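## Task

The rack face holds twelve drive blanks in three rows of four. Press each protruding blank fully home until it latches, but do not touch the blank in the middle row, rightmost when facing the rack. The rack is free-standing: it may tilt only slightly (more fails the task) and must finish in its original place.

## Robot and tools

Robot: two arms, left_arm and right_arm, each with a two-finger gripper. Base positions in the scene frame: left_arm (+0.001, +0.294, +0.039) m, right_arm (+0.010, -0.221, 0) m, both nearly unrotated. A camera stand is bolted behind the arms. Cameras: cam_head_left, cam_head_right, cam_high, cam_low, cam_left_wrist, cam_right_wrist, all 672x504.

Frames: the scene frame has its origin at table-top height halfway between the nominal bases, +x pointing out over the table, +y toward left_arm, +z up. Image left/right does not match arm names. Each arm reports its gripper pose (end_effector_position in metres, end_effector_quat_wxyz) in its own base frame, and offsets for an arm use that arm's base axes; rotations turn about the Hand target position. Fixed cameras and the table use the scene frame. The gripper's fingers point along its +z and open and close along its y; the reported position sits between the pads, roughly 1 cm short of the fingertips. Reported poses can be off by a few centimetres, more at long reach.

execute_actions(actions, cameras): actions is a list of actions; each action is up to 15 rows, one row per 1/30 s step, and a short action repeats its final row to fill 15 steps. Every row is one flat list of 14 numbers in [-1, 1] covering both arms: left_arm dx, dy, dz, rx, ry, rz, opening, then right_arm in the same order. The six pose numbers are offsets (not poses) from that arm's Hand target as it stood when the action began, in the arm's base axes; every row counts from that same start, so resending an offset moves further. Scale: 1.0 equals 0.6 m for dx/dy/dz and 180 degrees for rx/ry/rz, which form one rotation vector. Opening is absolute: +1 fully open (0.093 m), -1 closed. All six pose zeros re-command the current Hand target. Images come back only for an empty actions list or when cameras names them (["all"] for all, [] for none; an unknown name voids the call).

move(target, speed, blend, opening_speed, grip_force, blocking, cameras): target is one 14-number row (same layout and scale as above, offsets from the Hand targets) or a list of up to 15 such rows, all counted from the same starting Hand targets. The grippers follow straight paths, finishing together, lasting at least 0.5 s and cut off at 10 s. speed is top path speed in m/s, 0.002 to 2.9, default 0.25 (turns up to twice that in rad/s); one value or one per target. blend (m) rounds corners between listed targets; 0 stops at each. opening_speed is finger speed on the -1..+1 scale per second, at least 0.2. grip_force is newtons per pad, 10 to 50, one value or one per arm; it persists. blocking=false returns after about 0.5 s while the move runs. Paths do not avoid obstacles or the other arm; the gripper lags and can overshoot speed, especially with a nearly straight arm. Avoid paths passing near an arm's own base. The result adds a move: line: done (within 10 mm and 2 degrees), off_target, moving, held, fault, plus limits such as paced (pose clipped) or held (steps withheld).

wait(seconds 0 to 10): runs the scene holding last commands; a running move continues. stop(): brakes the running move. zoom_image(camera, region [x0, y0, x1, y1] in pixels, at most 504 by 504): enlarges part of the latest image of a camera. finished_scene(scene 1 or 2): ends the scene irreversibly; the goal must hold without the robot.

Results: Hand target is the last commanded pose after clipping; the gripper often rests short of it, and the next command (even zeros) re-requests it; send the remaining gap as an offset if needed. Tool commands lists present commands. grip_measured is the finger motor position on the +1/-1 scale; pads meet near -0.94, and each millimetre of object width adds about 0.0208. Joint positions end with the gripper gap in metres. Joint torques are total drive output, including gravity; joints 1 to 3 wrap at ±28 N m. Joint velocities may read within noise. Step readings of end_effector_position appear only after execute_actions. MOTOR HOT warns at 75 °C; at 90 °C the arm folds and idles, at 100 °C it drops. Joint ranges (rad): waist -2.618 to 3.054, shoulder 0.000 to 3.142, elbow 0.000 to 3.142 (straight at 2.901), wrist pitch -1.571 to 1.571, wrist yaw -1.571 to 1.571, wrist roll -2.094 to 2.094.

Control notes: orientation commands are clipped to within 40 degrees of the current measured orientation each step. Friction and gravity can leave the gripper low, short or tilted; small moves may not happen or may go sideways, so check position and tilt after each move. An arm blocked by contact keeps pushing until commanded back past its gripper position.

Avoid: tipping or shifting the rack (press blanks straight along their slot axis, moderately, possibly steadying the rack), touching the excluded blank, fast impacts, hard pushes, arms or grippers hitting each other, strain on wrist camera cables, anything falling off the table, long stretched-out holds that heat motors, and any arm fault stop.

Each tool is called after "Request:" as name([rows], argument=value, ...), one row to a line, values as JSON.

## Session

Request:
execute_actions(actions=[])

Request:
zoom_image(camera="cam_high", region=[200, 60, 480, 170])

Scene clock: 0.00 s.
left_arm: end_effector_position=(+0.2473, -0.0949, +0.0173) grip_measured=+1.000 end_effector_quat_wxyz=(+0.334, +0.041, +0.940, -0.051) | right_arm: end_effector_position=(+0.2512, +0.0351, +0.0673) grip_measured=+1.000 end_effector_quat_wxyz=(+0.437, +0.047, +0.897, -0.043)
Joint positions: left_arm=[-0.48 1.143 0.274 -0.033 -0.179 -0.33 0.093] | right_arm=[0.431 0.823 0.235 -0.161 0.449 0.337 0.093]
Joint velocities: within noise
Joint torques (N m): no reading
Heat: left arm: 34 °C; right arm: 38 °C.
Hand target: left_arm +0.2528, -0.0976, +0.0242; +0.345, +0.040, +0.936, -0.056 | right_arm +0.2548, +0.0367, +0.0736; +0.445, +0.049, +0.893, -0.039
Tool commands: left_gripper/opening=+1.0 right_gripper/opening=+1.0

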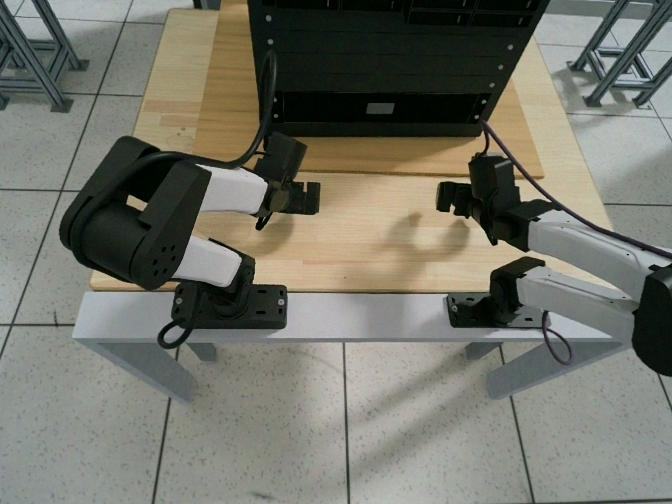

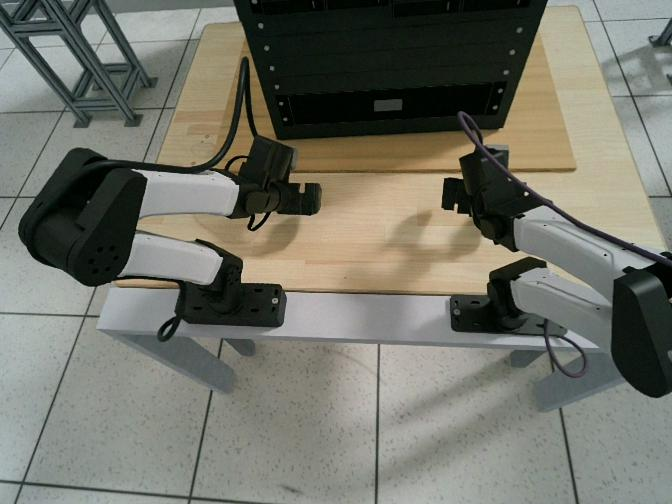

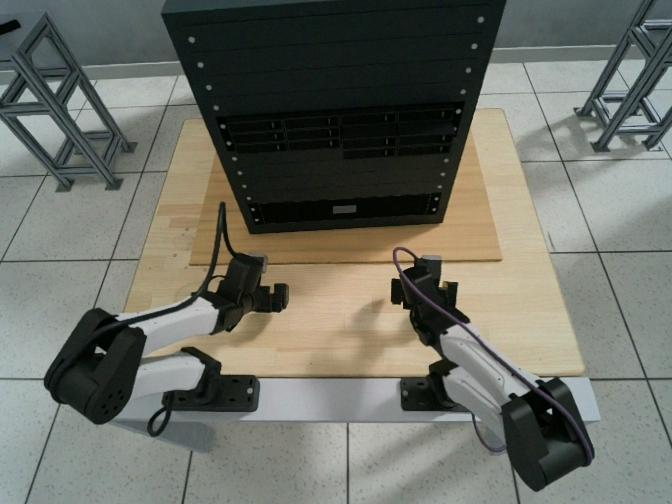

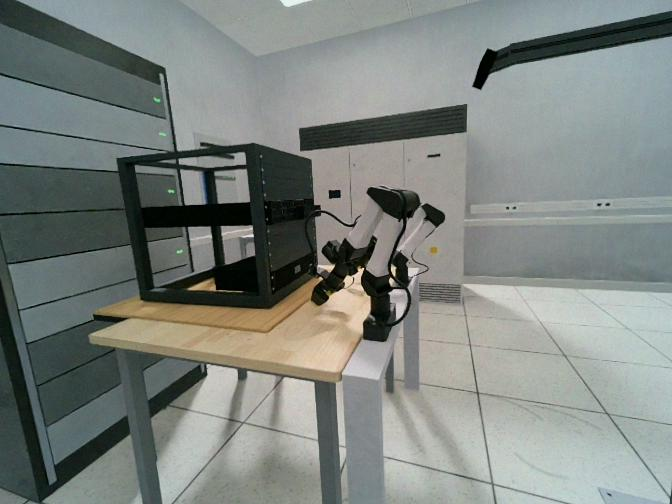

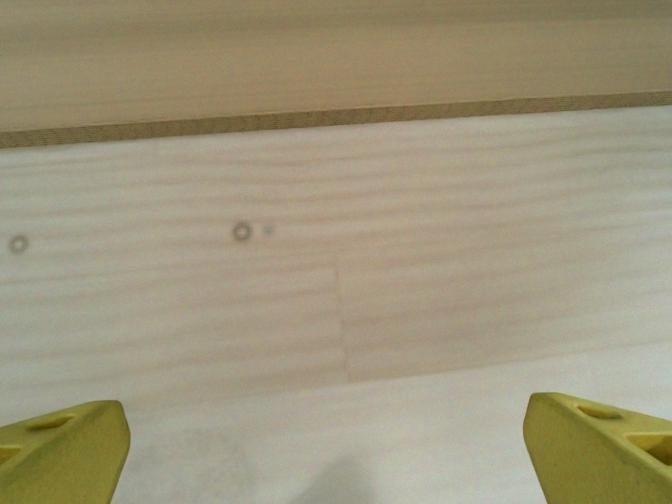

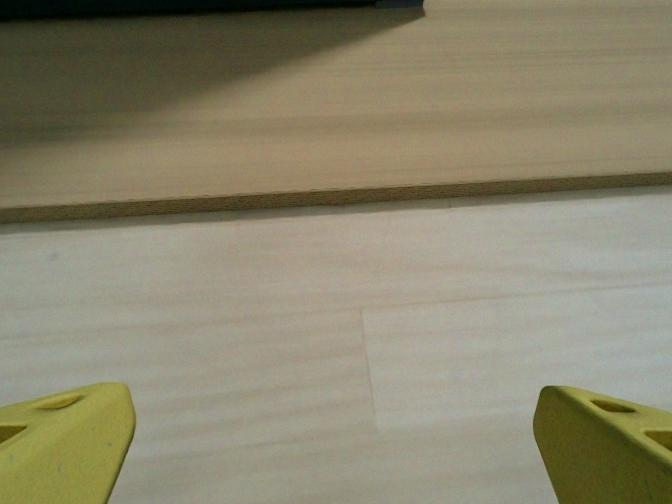

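Scaled by 1.800 from the camera's 672x504 image, which has a finer 960x720 frame.

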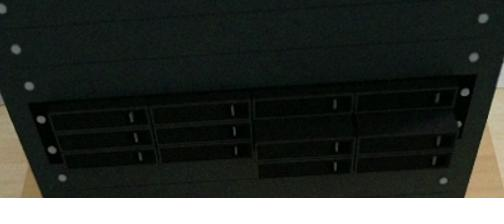

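Request:
move(target=[-0.088,0.0893,0.543,-0.0997,-0.2606,-0.1896,1, 0.0587,0.1222,0.594,0.0051,-0.2169,0.0697,-1], speed=0.3, grip_force=40, cameras=["cam_left_wrist","cam_right_wrist","cam_high"])

Scene clock: 35.00 s.
left_arm: end_effector_position=(+0.2013, -0.0426, +0.3403) grip_measured=+1.000 end_effector_quat_wxyz=(+0.643, +0.254, +0.665, -0.282) | right_arm: end_effector_position=(+0.2904, +0.1073, +0.4122) grip_measured=-0.984 end_effector_quat_wxyz=(+0.704, -0.035, +0.709, +0.021)
Joint positions: left_arm=[0.749 0.629 0.775 -0.438 1.525 0.244 0.093] | right_arm=[0.654 0.865 1.032 -0.177 0.575 -0.015 0]
Joint torques (N m): left_arm=[-0.24 1.32 7.06 1.83 0.5 0.03] | right_arm=[0.24 -0.58 10.44 2.71 -0.23 -0.04]
Heat: left arm: 36 °C; right arm: 46 °C.
Hand target: left_arm +0.2000, -0.0440, +0.3500; +0.653, +0.271, +0.653, -0.271 | right_arm +0.2900, +0.1100, +0.4301; +0.719, -0.033, +0.694, +0.034
Off the commanded pose: left_arm 0.010 m, 3 deg | right_arm 0.018 m, 3 deg.
grip_force (N): 40, 40
move: off_target (left_arm, right_arm)
Images, in order (width x height): cam_high 672x504, cam_left_wrist 672x504, cam_right_wrist 672x504.

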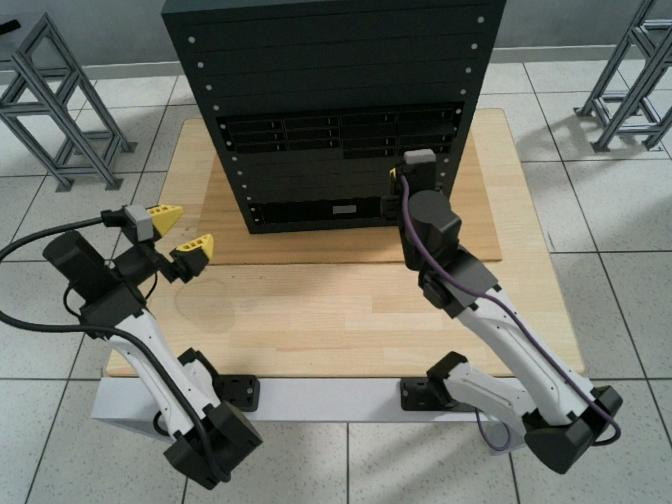

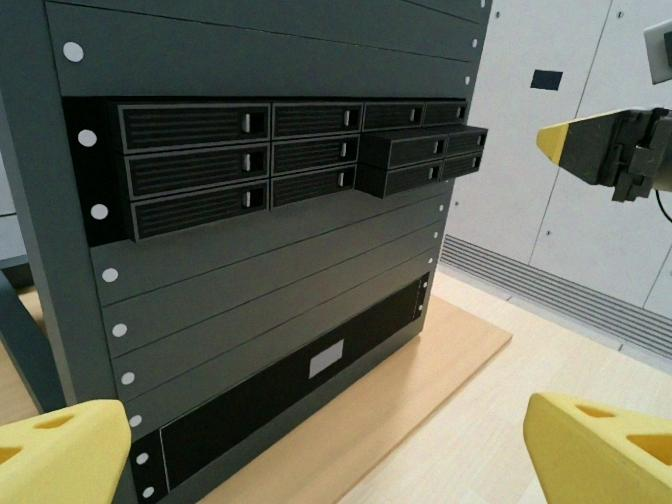

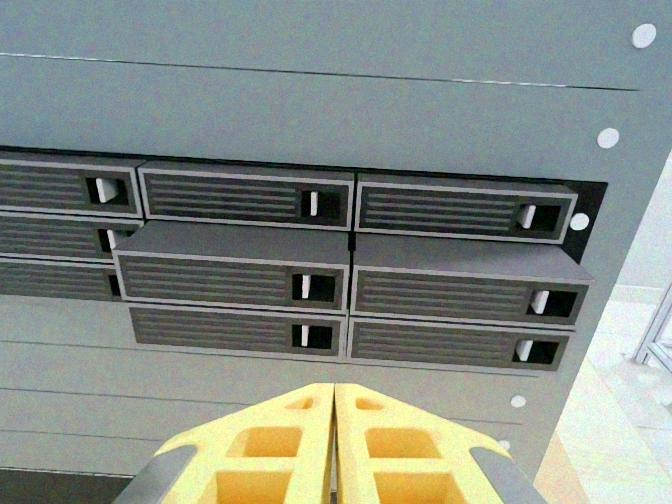

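Request:
zoom_image(camera="cam_right_wrist", region=[100, 140, 610, 390])

Request:
zoom_image(camera="cam_right_wrist", region=[100, 140, 604, 390])

Request:
zoom_image(camera="cam_left_wrist", region=[60, 80, 500, 250])

Region (100, 140, 610, 390) is 510x250 pixels. A region can be at most 504 by 504 pixels.

Scaled by 1.000.

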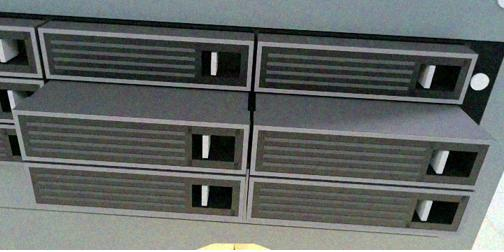

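Scaled by 1.145 from the camera's 672x504 image, which has a finer 960x720 frame.

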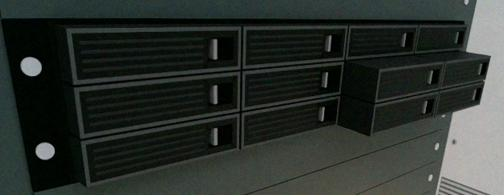

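Request:
move(target=[0,0,0,0,0,0,1, 0.1147,0.0947,-0.0467,0,-0.008,-0.006,-1], speed=0.2, cameras=["cam_left_wrist","cam_right_wrist"])

Scene clock: 151.17 s.
left_arm: end_effector_position=(+0.2015, -0.0424, +0.3413) grip_measured=+1.000 end_effector_quat_wxyz=(+0.644, +0.255, +0.664, -0.281) | right_arm: end_effector_position=(+0.3583, +0.1663, +0.3866) grip_measured=-0.984 end_effector_quat_wxyz=(+0.714, -0.038, +0.699, +0.023)
Joint positions: left_arm=[0.749 0.629 0.775 -0.426 1.525 0.234 0.093] | right_arm=[0.673 1.177 1.032 0.169 0.587 -0.035 0]
Joint torques (N m): left_arm=[-0.25 1.17 6.79 1.82 0.48 0.03] | right_arm=[0.53 -3.26 10.43 2.69 0.06 -0.05]
Heat: left arm: 40 °C; right arm: 56 °C.
Hand target: left_arm +0.2000, -0.0440, +0.3500; +0.653, +0.271, +0.653, -0.270 | right_arm +0.3589, +0.1668, +0.4020; +0.728, -0.027, +0.685, +0.027
Off the commanded pose: left_arm 0.009 m, 3 deg | right_arm 0.016 m, 3 deg.
grip_force (N): 40, 40
move: off_target (left_arm, right_arm)
Images, in order (width x height): cam_left_wrist 672x504, cam_right_wrist 672x504.

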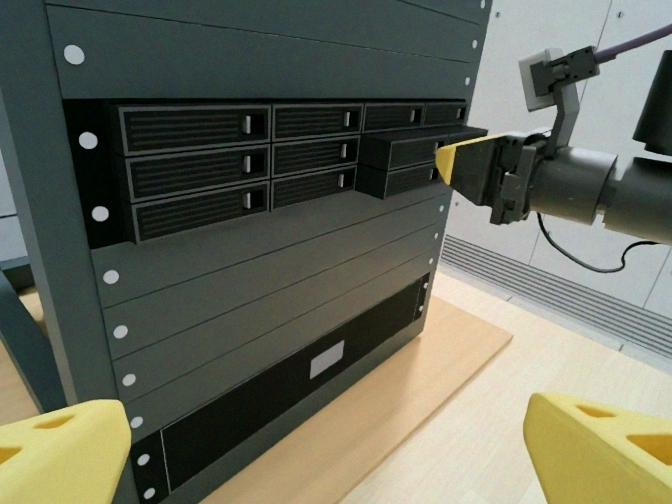

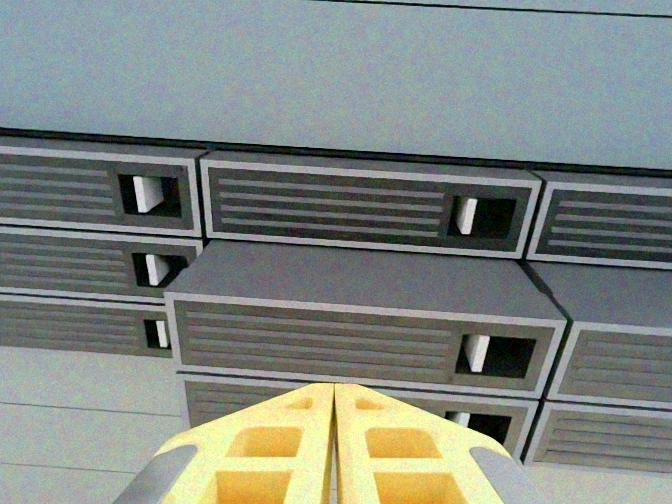

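Request:
move(target=[0,0,0,0,0,0,1, 0.1048,0.0064,0.006,0,-0.004,0,-1], speed=0.06, cameras=["cam_left_wrist","cam_right_wrist"])

Scene clock: 164.17 s.
left_arm: end_effector_position=(+0.2016, -0.0423, +0.3417) grip_measured=+1.000 end_effector_quat_wxyz=(+0.644, +0.255, +0.664, -0.281) | right_arm: end_effector_position=(+0.4163, +0.1674, +0.3859) grip_measured=-0.984 end_effector_quat_wxyz=(+0.715, -0.029, +0.699, +0.013)
Joint positions: left_arm=[0.749 0.629 0.775 -0.42 1.525 0.228 0.093] | right_arm=[0.565 1.372 1.164 0.232 0.505 -0.036 0]
Joint torques (N m): left_arm=[-0.28 1.09 6.64 1.81 0.47 0.05] | right_arm=[-0.49 -4.15 11.9 2.78 -0.35 -0.01]
Heat: left arm: 40 °C; right arm: 56 °C.
Hand target: left_arm +0.2000, -0.0440, +0.3499; +0.653, +0.270, +0.653, -0.271 | right_arm +0.4218, +0.1706, +0.4055; +0.732, -0.027, +0.680, +0.027
Off the commanded pose: left_arm 0.009 m, 3 deg | right_arm 0.021 m, 3 deg.
grip_force (N): 40, 40
move: off_target (left_arm, right_arm)
Images, in order (width x height): cam_left_wrist 672x504, cam_right_wrist 672x504.

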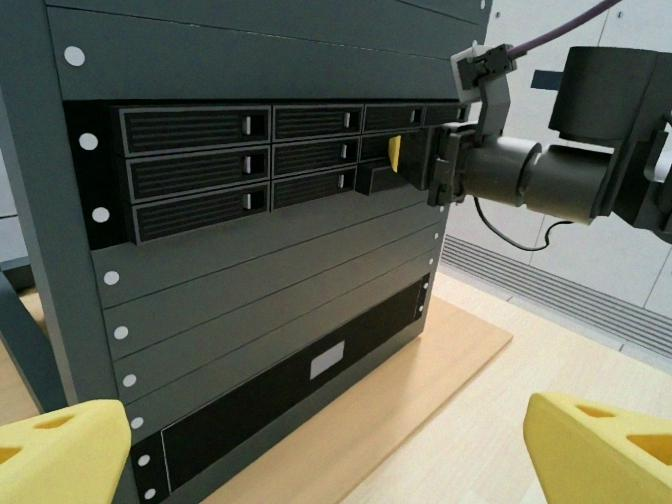

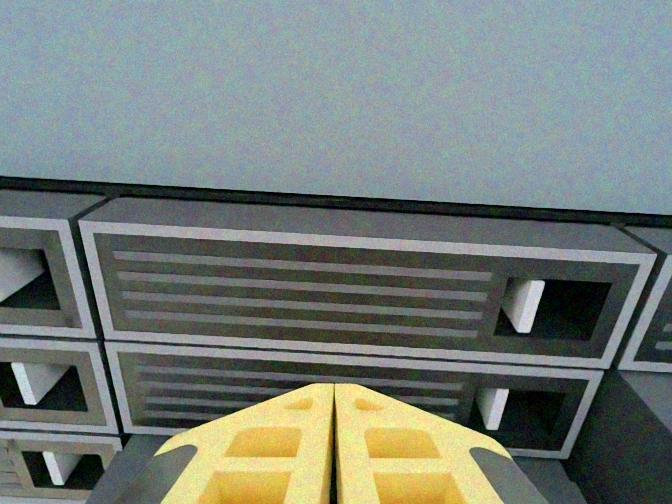

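Request:
move(target=[0,0,0,0,0,0,1, 0.0117,0.0007,0.0,0,0,0,-1], speed=0.05, cameras=["cam_left_wrist","cam_right_wrist"])

Scene clock: 171.97 s.
left_arm: end_effector_position=(+0.2016, -0.0423, +0.3418) grip_measured=+1.000 end_effector_quat_wxyz=(+0.644, +0.255, +0.664, -0.281) | right_arm: end_effector_position=(+0.4165, +0.1676, +0.3865) grip_measured=-0.984 end_effector_quat_wxyz=(+0.714, -0.030, +0.699, +0.013)
Joint positions: left_arm=[0.749 0.629 0.775 -0.418 1.525 0.227 0.093] | right_arm=[0.565 1.373 1.169 0.226 0.505 -0.036 0]
Joint torques (N m): left_arm=[-0.28 1.09 6.6 1.82 0.47 0.04] | right_arm=[-1.36 -2.36 12.98 2.93 -0.47 -0.03]
Heat: left arm: 40 °C; right arm: 56 °C.
Hand target: left_arm +0.2000, -0.0440, +0.3499; +0.653, +0.270, +0.653, -0.271 | right_arm +0.4288, +0.1711, +0.4056; +0.732, -0.027, +0.680, +0.027
Off the commanded pose: left_arm 0.008 m, 3 deg | right_arm 0.023 m, 3 deg.
grip_force (N): 40, 40
move: off_target (left_arm, right_arm)
Images, in order (width x height): cam_left_wrist 672x504, cam_right_wrist 672x504.

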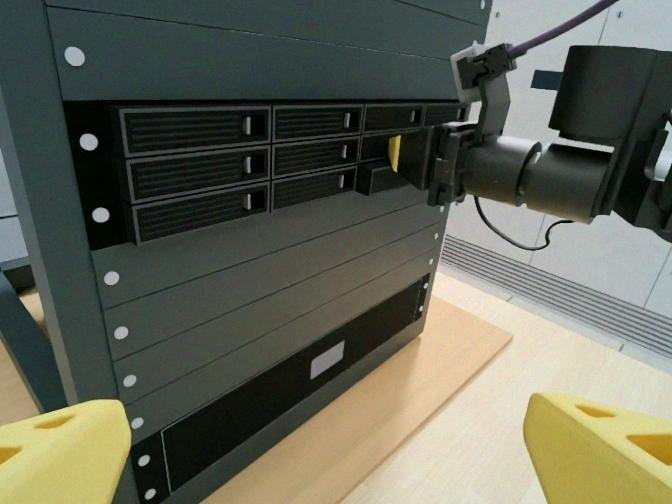

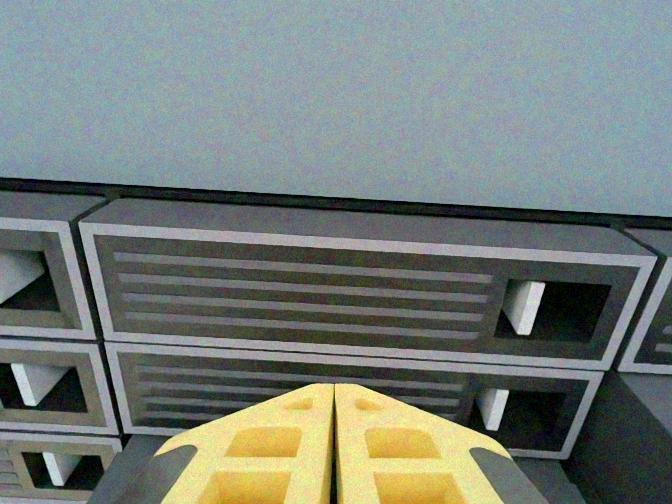

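Request:
move([
  [0,0,0,0,0,0,1, -0.1097,-0.0067,0.0,0,0,0,-1],
  [0,0,0,0,0,0,1, -0.1097,-0.0067,-0.0543,0,0,0,-1],
], speed=0.15, blend=0.008, cameras=["cam_left_wrist","cam_right_wrist"])

Scene clock: 186.60 s.
left_arm: end_effector_position=(+0.2016, -0.0423, +0.3419) grip_measured=+1.000 end_effector_quat_wxyz=(+0.644, +0.255, +0.664, -0.281) | right_arm: end_effector_position=(+0.3656, +0.1682, +0.3643) grip_measured=-0.984 end_effector_quat_wxyz=(+0.721, -0.035, +0.691, +0.024)
Joint positions: left_arm=[0.749 0.629 0.775 -0.417 1.525 0.226 0.093] | right_arm=[0.662 1.202 0.937 0.314 0.577 -0.044 0]
Joint torques (N m): left_arm=[-0.31 1.09 6.58 1.82 0.46 0.03] | right_arm=[0.69 -4.81 7.95 2.65 0.05 -0.05]
Heat: left arm: 40 °C; right arm: 55 °C.
Hand target: left_arm +0.2000, -0.0440, +0.3500; +0.653, +0.271, +0.653, -0.271 | right_arm +0.3629, +0.1671, +0.3730; +0.732, -0.027, +0.680, +0.027
Off the commanded pose: left_arm 0.008 m, 3 deg | right_arm 0.009 m, 2 deg.
grip_force (N): 40, 40
move: off_target (left_arm)
Images, in order (width x height): cam_left_wrist 672x504, cam_right_wrist 672x504.

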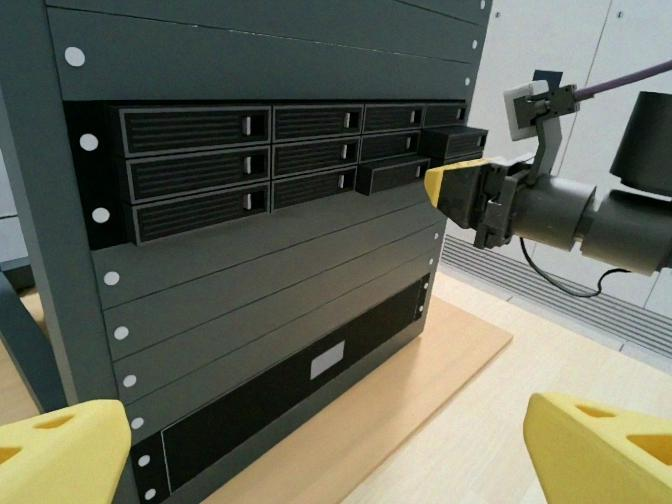

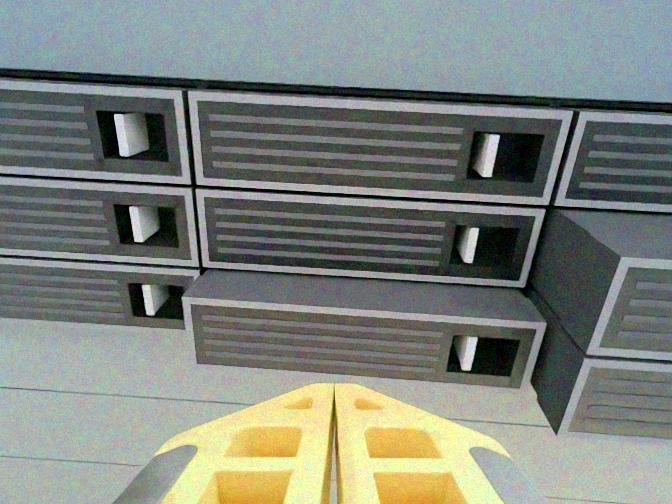

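Request:
move(target=[0,0,0,0,0,0,1, 0.1093,0.0067,-0.0025,0,0,0,-1], speed=0.06, cameras=["cam_left_wrist","cam_right_wrist"])

Scene clock: 196.67 s.
left_arm: end_effector_position=(+0.2016, -0.0423, +0.3420) grip_measured=+1.000 end_effector_quat_wxyz=(+0.644, +0.255, +0.664, -0.281) | right_arm: end_effector_position=(+0.4169, +0.1668, +0.3526) grip_measured=-0.984 end_effector_quat_wxyz=(+0.715, -0.031, +0.698, +0.009)
Joint positions: left_arm=[0.749 0.629 0.775 -0.417 1.525 0.226 0.093] | right_arm=[0.563 1.378 1.035 0.368 0.505 -0.044 0]
Joint torques (N m): left_arm=[-0.29 1.05 6.63 1.82 0.47 0.03] | right_arm=[-1.17 -2.71 12.94 2.82 -0.49 0.07]
Heat: left arm: 40 °C; right arm: 55 °C.
Hand target: left_arm +0.2000, -0.0440, +0.3500; +0.653, +0.271, +0.653, -0.271 | right_arm +0.4285, +0.1711, +0.3716; +0.732, -0.027, +0.680, +0.027
Off the commanded pose: left_arm 0.008 m, 3 deg | right_arm 0.023 m, 3 deg.
grip_force (N): 40, 40
move: off_target (left_arm, right_arm)
Images, in order (width x height): cam_left_wrist 672x504, cam_right_wrist 672x504.

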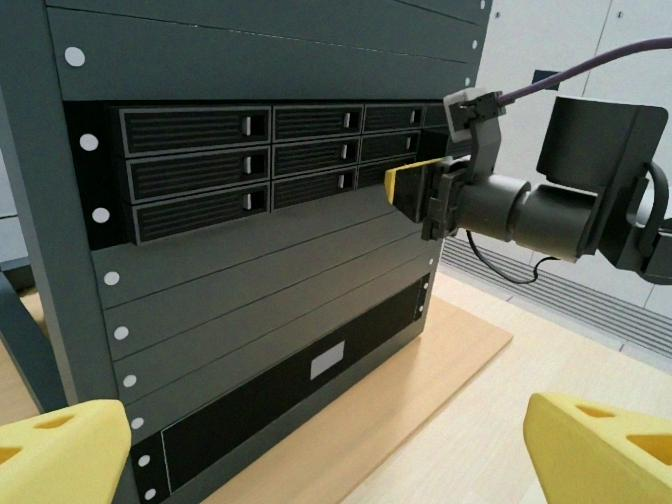

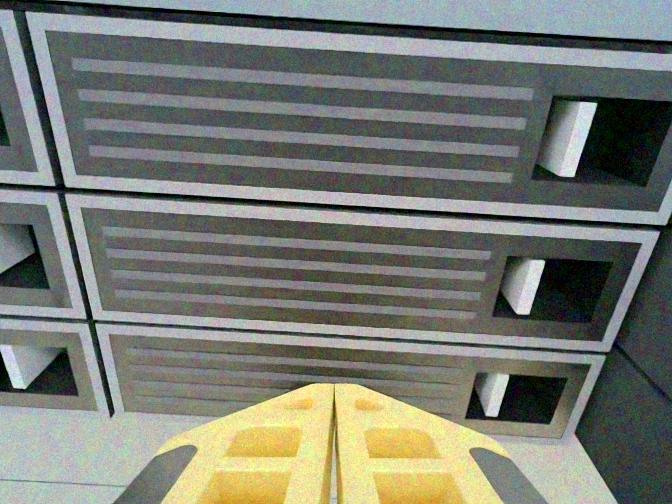

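Request:
move([
  [0,0,0,0,0,0,1, -0.1175,-0.0072,0.0,0,0,0,-1],
  [0,0,0,0,0,0,1, -0.1142,-0.2035,-0.0077,0,-0.0556,0,-1],
], speed=0.2, blend=0.01, cameras=["cam_left_wrist","cam_right_wrist"])

Scene clock: 221.77 s.
left_arm: end_effector_position=(+0.2016, -0.0423, +0.3420) grip_measured=+1.000 end_effector_quat_wxyz=(+0.644, +0.255, +0.664, -0.281) | right_arm: end_effector_position=(+0.3627, +0.0489, +0.3610) grip_measured=-0.984 end_effector_quat_wxyz=(+0.779, -0.030, +0.626, +0.015)
Joint positions: left_arm=[0.749 0.629 0.775 -0.417 1.525 0.226 0.093] | right_arm=[0.188 1.009 0.657 0.57 0.118 -0.054 0]
Joint torques (N m): left_arm=[-0.31 1.06 6.58 1.81 0.47 0.04] | right_arm=[-0.38 -3.08 7.64 2.69 -0.28 0.19]
Heat: left arm: 40 °C; right arm: 58 °C.
Hand target: left_arm +0.2000, -0.0440, +0.3499; +0.653, +0.271, +0.653, -0.271 | right_arm +0.3600, +0.0489, +0.3668; +0.788, -0.029, +0.614, +0.025
Off the commanded pose: left_arm 0.008 m, 3 deg | right_arm 0.007 m, 2 deg.
grip_force (N): 40, 40
move: off_target (left_arm)
Images, in order (width x height): cam_left_wrist 672x504, cam_right_wrist 672x504.

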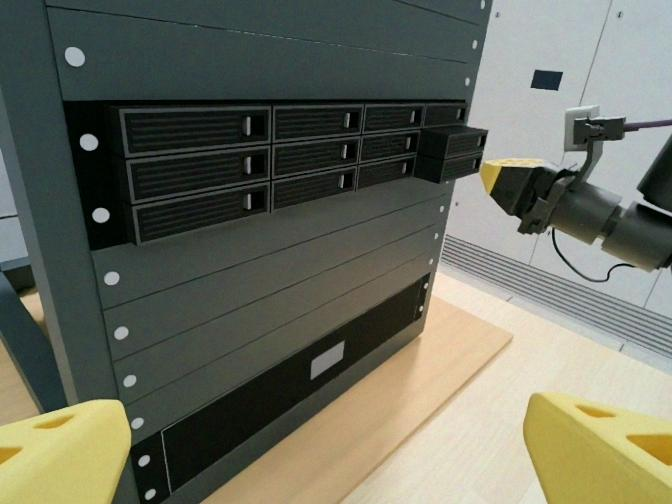

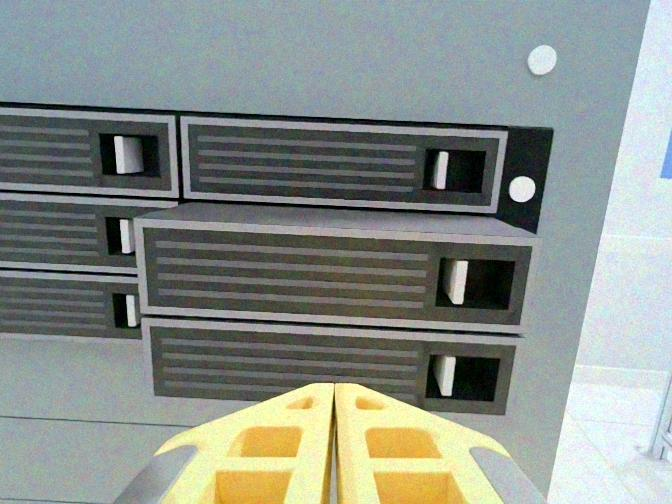

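Request:
move(target=[0,0,0,0,0,0,1, 0.02,0.0012,-0.0067,0,0,0,-1], speed=0.08, cameras=["cam_left_wrist","cam_right_wrist"])

Scene clock: 233.17 s.
left_arm: end_effector_position=(+0.2016, -0.0423, +0.3420) grip_measured=+1.000 end_effector_quat_wxyz=(+0.644, +0.255, +0.664, -0.281) | right_arm: end_effector_position=(+0.3712, +0.0493, +0.3569) grip_measured=-0.984 end_effector_quat_wxyz=(+0.781, -0.030, +0.624, +0.016)
Joint positions: left_arm=[0.749 0.629 0.775 -0.416 1.525 0.225 0.093] | right_arm=[0.182 1.053 0.657 0.619 0.111 -0.052 0]
Joint torques (N m): left_arm=[-0.29 1.06 6.54 1.81 0.47 0.04] | right_arm=[-0.35 -2.11 8.66 2.68 -0.28 0.16]
Heat: left arm: 40 °C; right arm: 57 °C.
Hand target: left_arm +0.2000, -0.0440, +0.3499; +0.653, +0.270, +0.653, -0.271 | right_arm +0.3719, +0.0497, +0.3629; +0.788, -0.029, +0.614, +0.025
Off the commanded pose: left_arm 0.008 m, 3 deg | right_arm 0.006 m, 2 deg.
grip_force (N): 40, 40
move: off_target (left_arm)
Images, in order (width x height): cam_left_wrist 672x504, cam_right_wrist 672x504.

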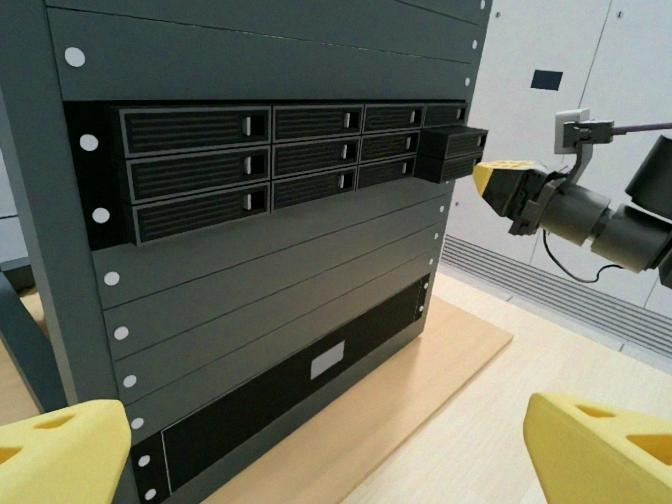

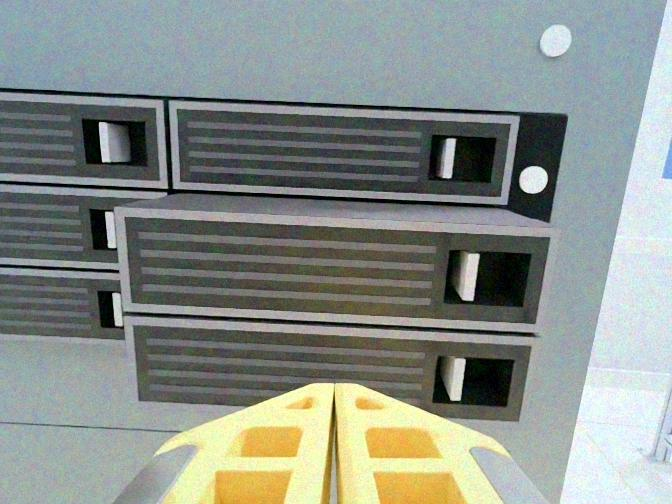

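Request:
move(target=[0,0,0,0,0,0,1, 0.0267,0.0016,0.001,0,0,0,-1], speed=0.06, cameras=["cam_left_wrist","cam_right_wrist"])

Scene clock: 255.00 s.
left_arm: end_effector_position=(+0.2016, -0.0423, +0.3421) grip_measured=+1.000 end_effector_quat_wxyz=(+0.644, +0.255, +0.664, -0.281) | right_arm: end_effector_position=(+0.3859, +0.0500, +0.3427) grip_measured=-0.984 end_effector_quat_wxyz=(+0.771, -0.032, +0.636, +0.015)
Joint positions: left_arm=[0.749 0.629 0.775 -0.416 1.525 0.225 0.093] | right_arm=[0.173 1.122 0.663 0.651 0.103 -0.051 0]
Joint torques (N m): left_arm=[-0.31 1.03 6.57 1.82 0.46 0.03] | right_arm=[-0.34 -2.59 11.4 2.76 -0.29 0.16]
Heat: left arm: 40 °C; right arm: 56 °C.
Hand target: left_arm +0.2000, -0.0440, +0.3499; +0.653, +0.270, +0.653, -0.271 | right_arm +0.3880, +0.0506, +0.3636; +0.789, -0.029, +0.614, +0.025
Off the commanded pose: left_arm 0.008 m, 3 deg | right_arm 0.021 m, 3 deg.
grip_force (N): 40, 40
move: off_target (left_arm, right_arm)
Images, in order (width x height): cam_left_wrist 672x504, cam_right_wrist 672x504.

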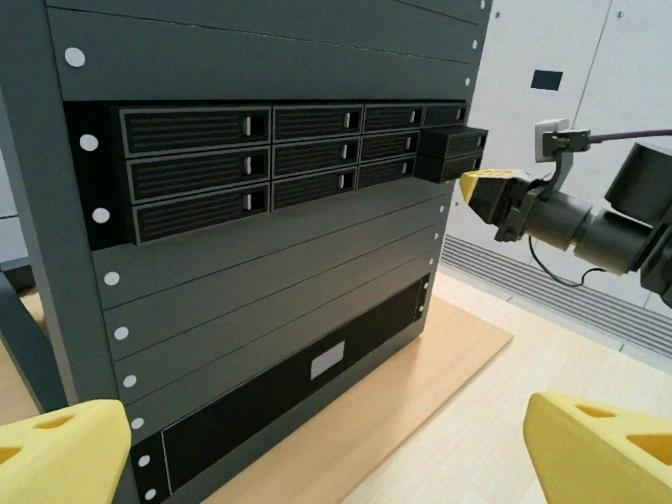

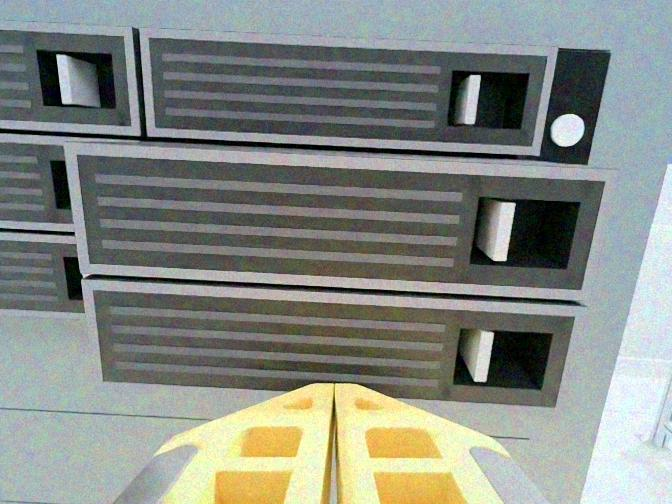

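Request:
move(target=[0,0,0,0,0,0,1, -0.0133,-0.0008,0.02,0,-0.006,0,-1], speed=0.08, cameras=["cam_left_wrist","cam_right_wrist"])

Scene clock: 264.63 s.
left_arm: end_effector_position=(+0.2016, -0.0423, +0.3421) grip_measured=+1.000 end_effector_quat_wxyz=(+0.644, +0.255, +0.664, -0.281) | right_arm: end_effector_position=(+0.3845, +0.0498, +0.3508) grip_measured=-0.984 end_effector_quat_wxyz=(+0.777, -0.031, +0.629, +0.015)
Joint positions: left_arm=[0.749 0.629 0.775 -0.415 1.525 0.225 0.093] | right_arm=[0.173 1.115 0.675 0.651 0.103 -0.051 0]
Joint torques (N m): left_arm=[-0.29 1.01 6.57 1.81 0.47 0.04] | right_arm=[-0.17 -5.04 11.36 2.39 -0.25 0.11]
Heat: left arm: 40 °C; right arm: 56 °C.
Hand target: left_arm +0.2000, -0.0440, +0.3500; +0.653, +0.271, +0.653, -0.271 | right_arm +0.3800, +0.0501, +0.3755; +0.794, -0.030, +0.606, +0.024
Off the commanded pose: left_arm 0.008 m, 3 deg | right_arm 0.025 m, 3 deg.
grip_force (N): 40, 40
move: off_target (left_arm, right_arm)
Images, in order (width x height): cam_left_wrist 672x504, cam_right_wrist 672x504.

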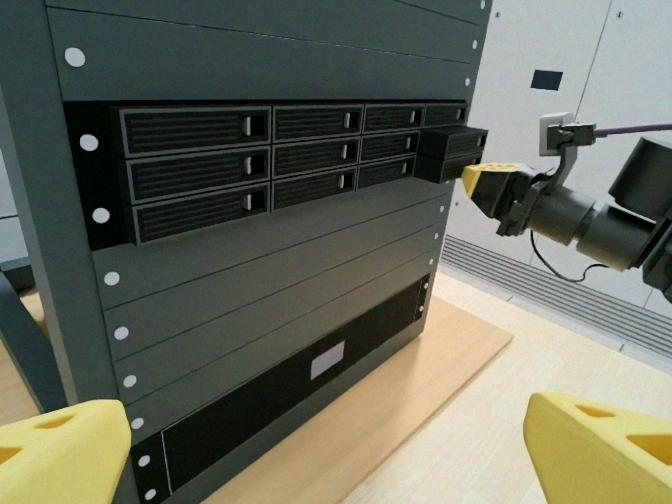

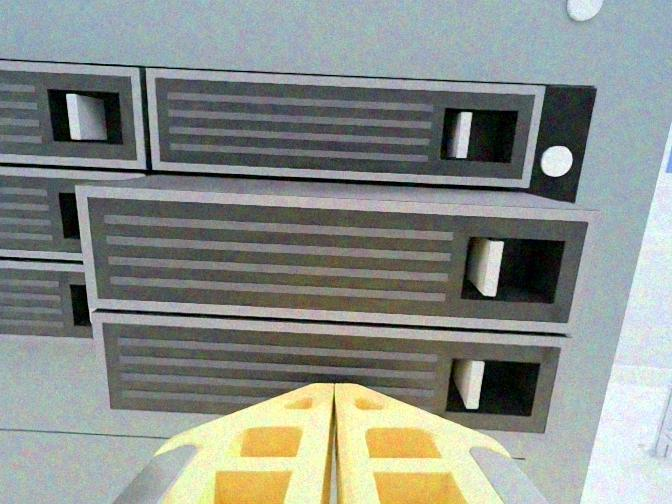

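Request:
move(target=[0,0,0,0,0,0,1, 0.0133,0.0008,-0.0092,0,0,0,-1], speed=0.08, cameras=["cam_right_wrist"])

Scene clock: 281.63 s.
left_arm: end_effector_position=(+0.2016, -0.0423, +0.3421) grip_measured=+1.000 end_effector_quat_wxyz=(+0.644, +0.255, +0.664, -0.281) | right_arm: end_effector_position=(+0.3860, +0.0503, +0.3506) grip_measured=-0.984 end_effector_quat_wxyz=(+0.778, -0.031, +0.627, +0.016)
Joint positions: left_arm=[0.749 0.629 0.775 -0.415 1.525 0.225 0.093] | right_arm=[0.173 1.125 0.675 0.665 0.101 -0.051 0]
Joint torques (N m): left_arm=[-0.29 1.02 6.57 1.81 0.47 0.04] | right_arm=[-0.38 -2.54 11.34 2.66 -0.26 0.13]
Heat: left arm: 40 °C; right arm: 55 °C.
Hand target: left_arm +0.2000, -0.0440, +0.3500; +0.653, +0.271, +0.653, -0.271 | right_arm +0.3880, +0.0506, +0.3700; +0.794, -0.029, +0.606, +0.024
Off the commanded pose: left_arm 0.008 m, 3 deg | right_arm 0.019 m, 3 deg.
grip_force (N): 40, 40
move: off_target (left_arm, right_arm)
Images, in order (width x height): cam_right_wrist 672x504.

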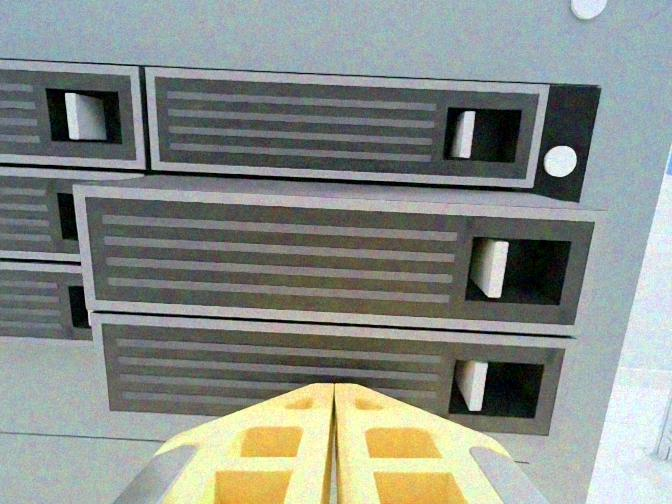

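Request:
move(target=[0,0,0,0,0,0,1, 0.025,0.0015,0.004,0,0,0,-1], speed=0.06, cameras=["cam_left_wrist","cam_right_wrist"])

Scene clock: 291.70 s.
left_arm: end_effector_position=(+0.2016, -0.0423, +0.3421) grip_measured=+1.000 end_effector_quat_wxyz=(+0.644, +0.255, +0.664, -0.281) | right_arm: end_effector_position=(+0.4008, +0.0511, +0.3517) grip_measured=-0.984 end_effector_quat_wxyz=(+0.777, -0.031, +0.628, +0.015)
Joint positions: left_arm=[0.749 0.629 0.775 -0.415 1.525 0.225 0.093] | right_arm=[0.166 1.19 0.72 0.682 0.095 -0.051 0]
Joint torques (N m): left_arm=[-0.25 1.02 6.53 1.81 0.47 0.04] | right_arm=[-0.35 -3.11 11.54 2.69 -0.27 0.14]
Heat: left arm: 40 °C; right arm: 55 °C.
Hand target: left_arm +0.2000, -0.0440, +0.3500; +0.653, +0.271, +0.653, -0.271 | right_arm +0.4030, +0.0516, +0.3723; +0.794, -0.030, +0.607, +0.024
Off the commanded pose: left_arm 0.008 m, 3 deg | right_arm 0.021 m, 3 deg.
grip_force (N): 40, 40
move: off_target (left_arm, right_arm)
Images, in order (width x height): cam_left_wrist 672x504, cam_right_wrist 672x504.

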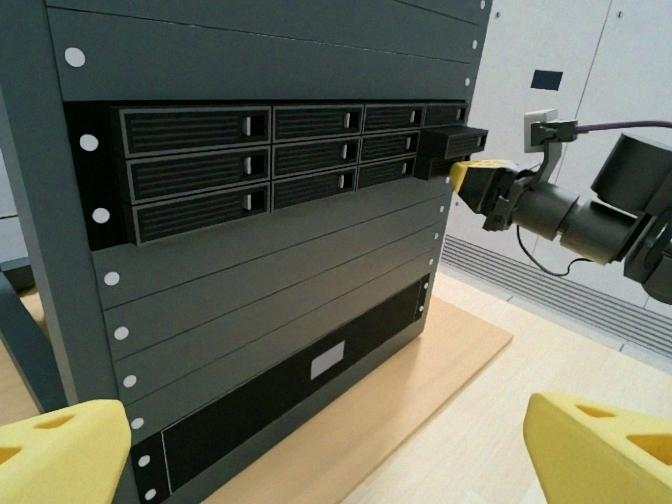

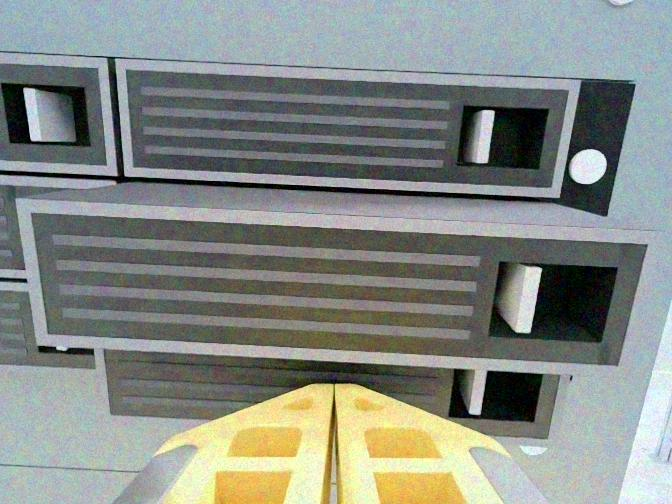

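Request:
move(target=[0,0,0,0,0,0,1, 0.025,0.0015,0.004,0,0,0,-1], speed=0.06, cameras=["cam_left_wrist","cam_right_wrist"])

Scene clock: 302.00 s.
left_arm: end_effector_position=(+0.2016, -0.0423, +0.3421) grip_measured=+1.000 end_effector_quat_wxyz=(+0.644, +0.255, +0.664, -0.281) | right_arm: end_effector_position=(+0.4153, +0.0526, +0.3534) grip_measured=-0.984 end_effector_quat_wxyz=(+0.776, -0.032, +0.629, +0.015)
Joint positions: left_arm=[0.749 0.629 0.775 -0.415 1.525 0.225 0.093] | right_arm=[0.162 1.251 0.768 0.691 0.09 -0.051 0]
Joint torques (N m): left_arm=[-0.31 1.05 6.56 1.81 0.47 0.04] | right_arm=[-0.43 -3.34 11.69 2.73 -0.3 0.18]
Heat: left arm: 40 °C; right arm: 56 °C.
Hand target: left_arm +0.2000, -0.0440, +0.3500; +0.653, +0.271, +0.653, -0.271 | right_arm +0.4180, +0.0525, +0.3747; +0.794, -0.030, +0.607, +0.024
Off the commanded pose: left_arm 0.008 m, 3 deg | right_arm 0.021 m, 4 deg.
grip_force (N): 40, 40
move: off_target (left_arm, right_arm)
Images, in order (width x height): cam_left_wrist 672x504, cam_right_wrist 672x504.

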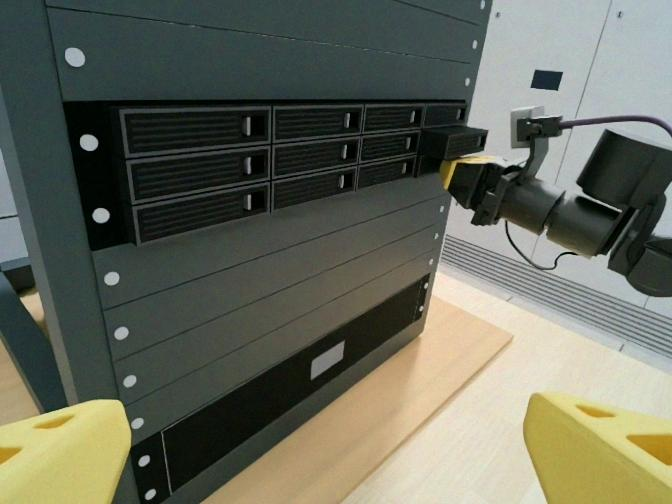

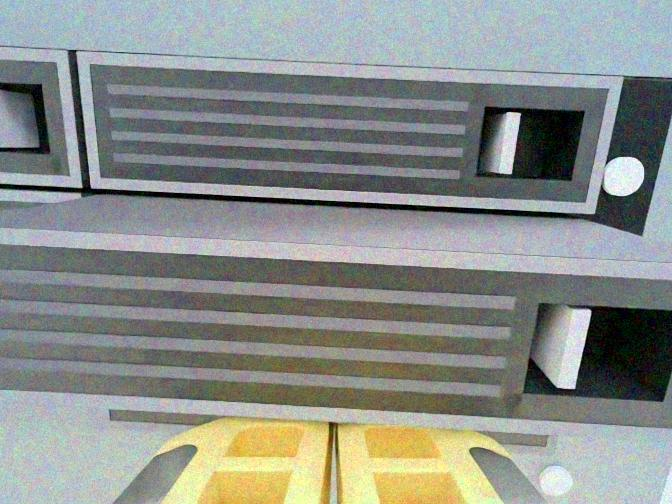

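Request:
move(target=[0,0,0,0,0,0,1, 0.028,0.0017,0.002,0,0,0,-1], speed=0.05, cameras=["cam_left_wrist","cam_right_wrist"])

Scene clock: 308.93 s.
left_arm: end_effector_position=(+0.2016, -0.0423, +0.3421) grip_measured=+1.000 end_effector_quat_wxyz=(+0.644, +0.255, +0.664, -0.281) | right_arm: end_effector_position=(+0.4210, +0.0523, +0.3540) grip_measured=-0.984 end_effector_quat_wxyz=(+0.777, -0.031, +0.628, +0.015)
Joint positions: left_arm=[0.749 0.629 0.775 -0.415 1.525 0.225 0.093] | right_arm=[0.159 1.276 0.784 0.702 0.089 -0.049 0]
Joint torques (N m): left_arm=[-0.31 1.03 6.54 1.82 0.46 0.04] | right_arm=[-0.58 -0.13 14.58 2.79 -0.33 0.16]
Heat: left arm: 40 °C; right arm: 59 °C.
Hand target: left_arm +0.2000, -0.0440, +0.3500; +0.653, +0.271, +0.653, -0.271 | right_arm +0.4348, +0.0535, +0.3760; +0.794, -0.030, +0.606, +0.024
Off the commanded pose: left_arm 0.008 m, 3 deg | right_arm 0.026 m, 3 deg.
grip_force (N): 40, 40
move: off_target (left_arm, right_arm)
Images, in order (width x height): cam_left_wrist 672x504, cam_right_wrist 672x504.

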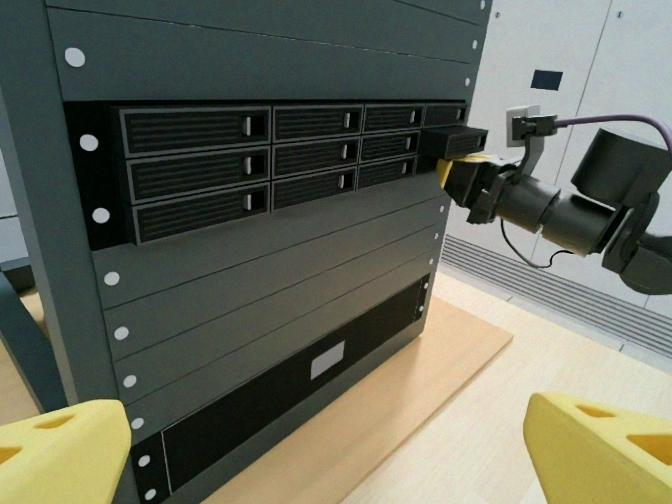

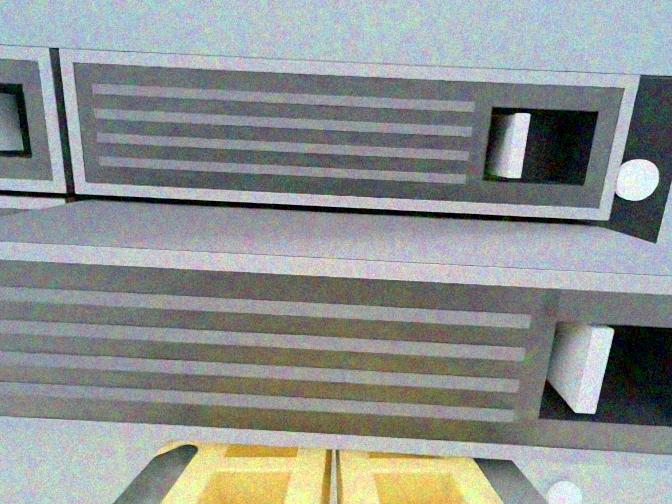

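Request:
move(target=[0,0,0,0,0,0,1, 0.0083,0.0005,0.0,0,0,0,-1], speed=0.05, cameras=["cam_high","cam_right_wrist"])

Scene clock: 322.50 s.
left_arm: end_effector_position=(+0.2016, -0.0423, +0.3421) grip_measured=+1.000 end_effector_quat_wxyz=(+0.644, +0.255, +0.664, -0.281) | right_arm: end_effector_position=(+0.4224, +0.0526, +0.3519) grip_measured=-0.984 end_effector_quat_wxyz=(+0.776, -0.031, +0.630, +0.015)
Joint positions: left_arm=[0.749 0.629 0.775 -0.415 1.525 0.224 0.093] | right_arm=[0.159 1.282 0.784 0.704 0.089 -0.049 0]
Joint torques (N m): left_arm=[-0.29 1.05 6.54 1.82 0.47 0.04] | right_arm=[-0.73 0.76 15.69 2.84 -0.35 0.16]
Heat: left arm: 40 °C; right arm: 66 °C.
Hand target: left_arm +0.2000, -0.0440, +0.3500; +0.653, +0.270, +0.653, -0.271 | right_arm +0.4398, +0.0538, +0.3760; +0.794, -0.030, +0.607, +0.024
Off the commanded pose: left_arm 0.008 m, 3 deg | right_arm 0.030 m, 4 deg.
grip_force (N): 40, 40
move: off_target (left_arm, right_arm)
Images, in order (width x height): cam_high 672x504, cam_right_wrist 672x504.

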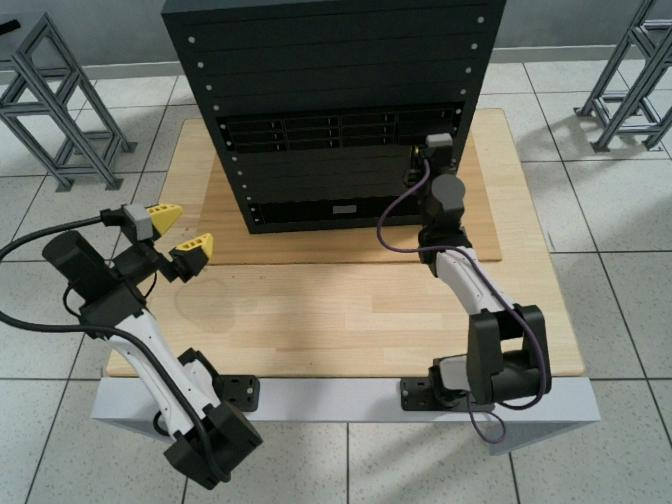

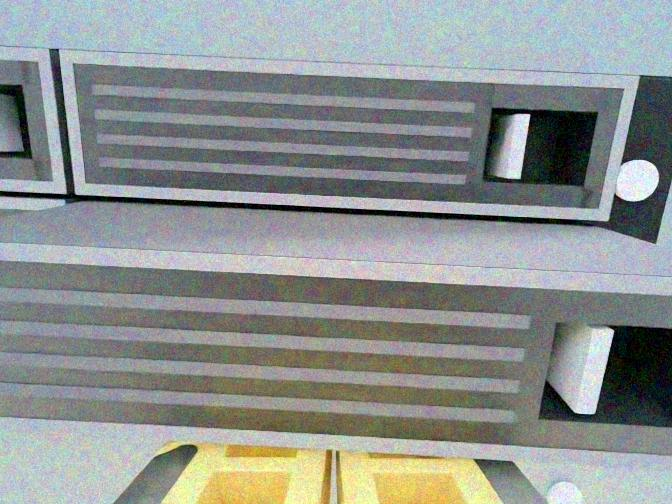

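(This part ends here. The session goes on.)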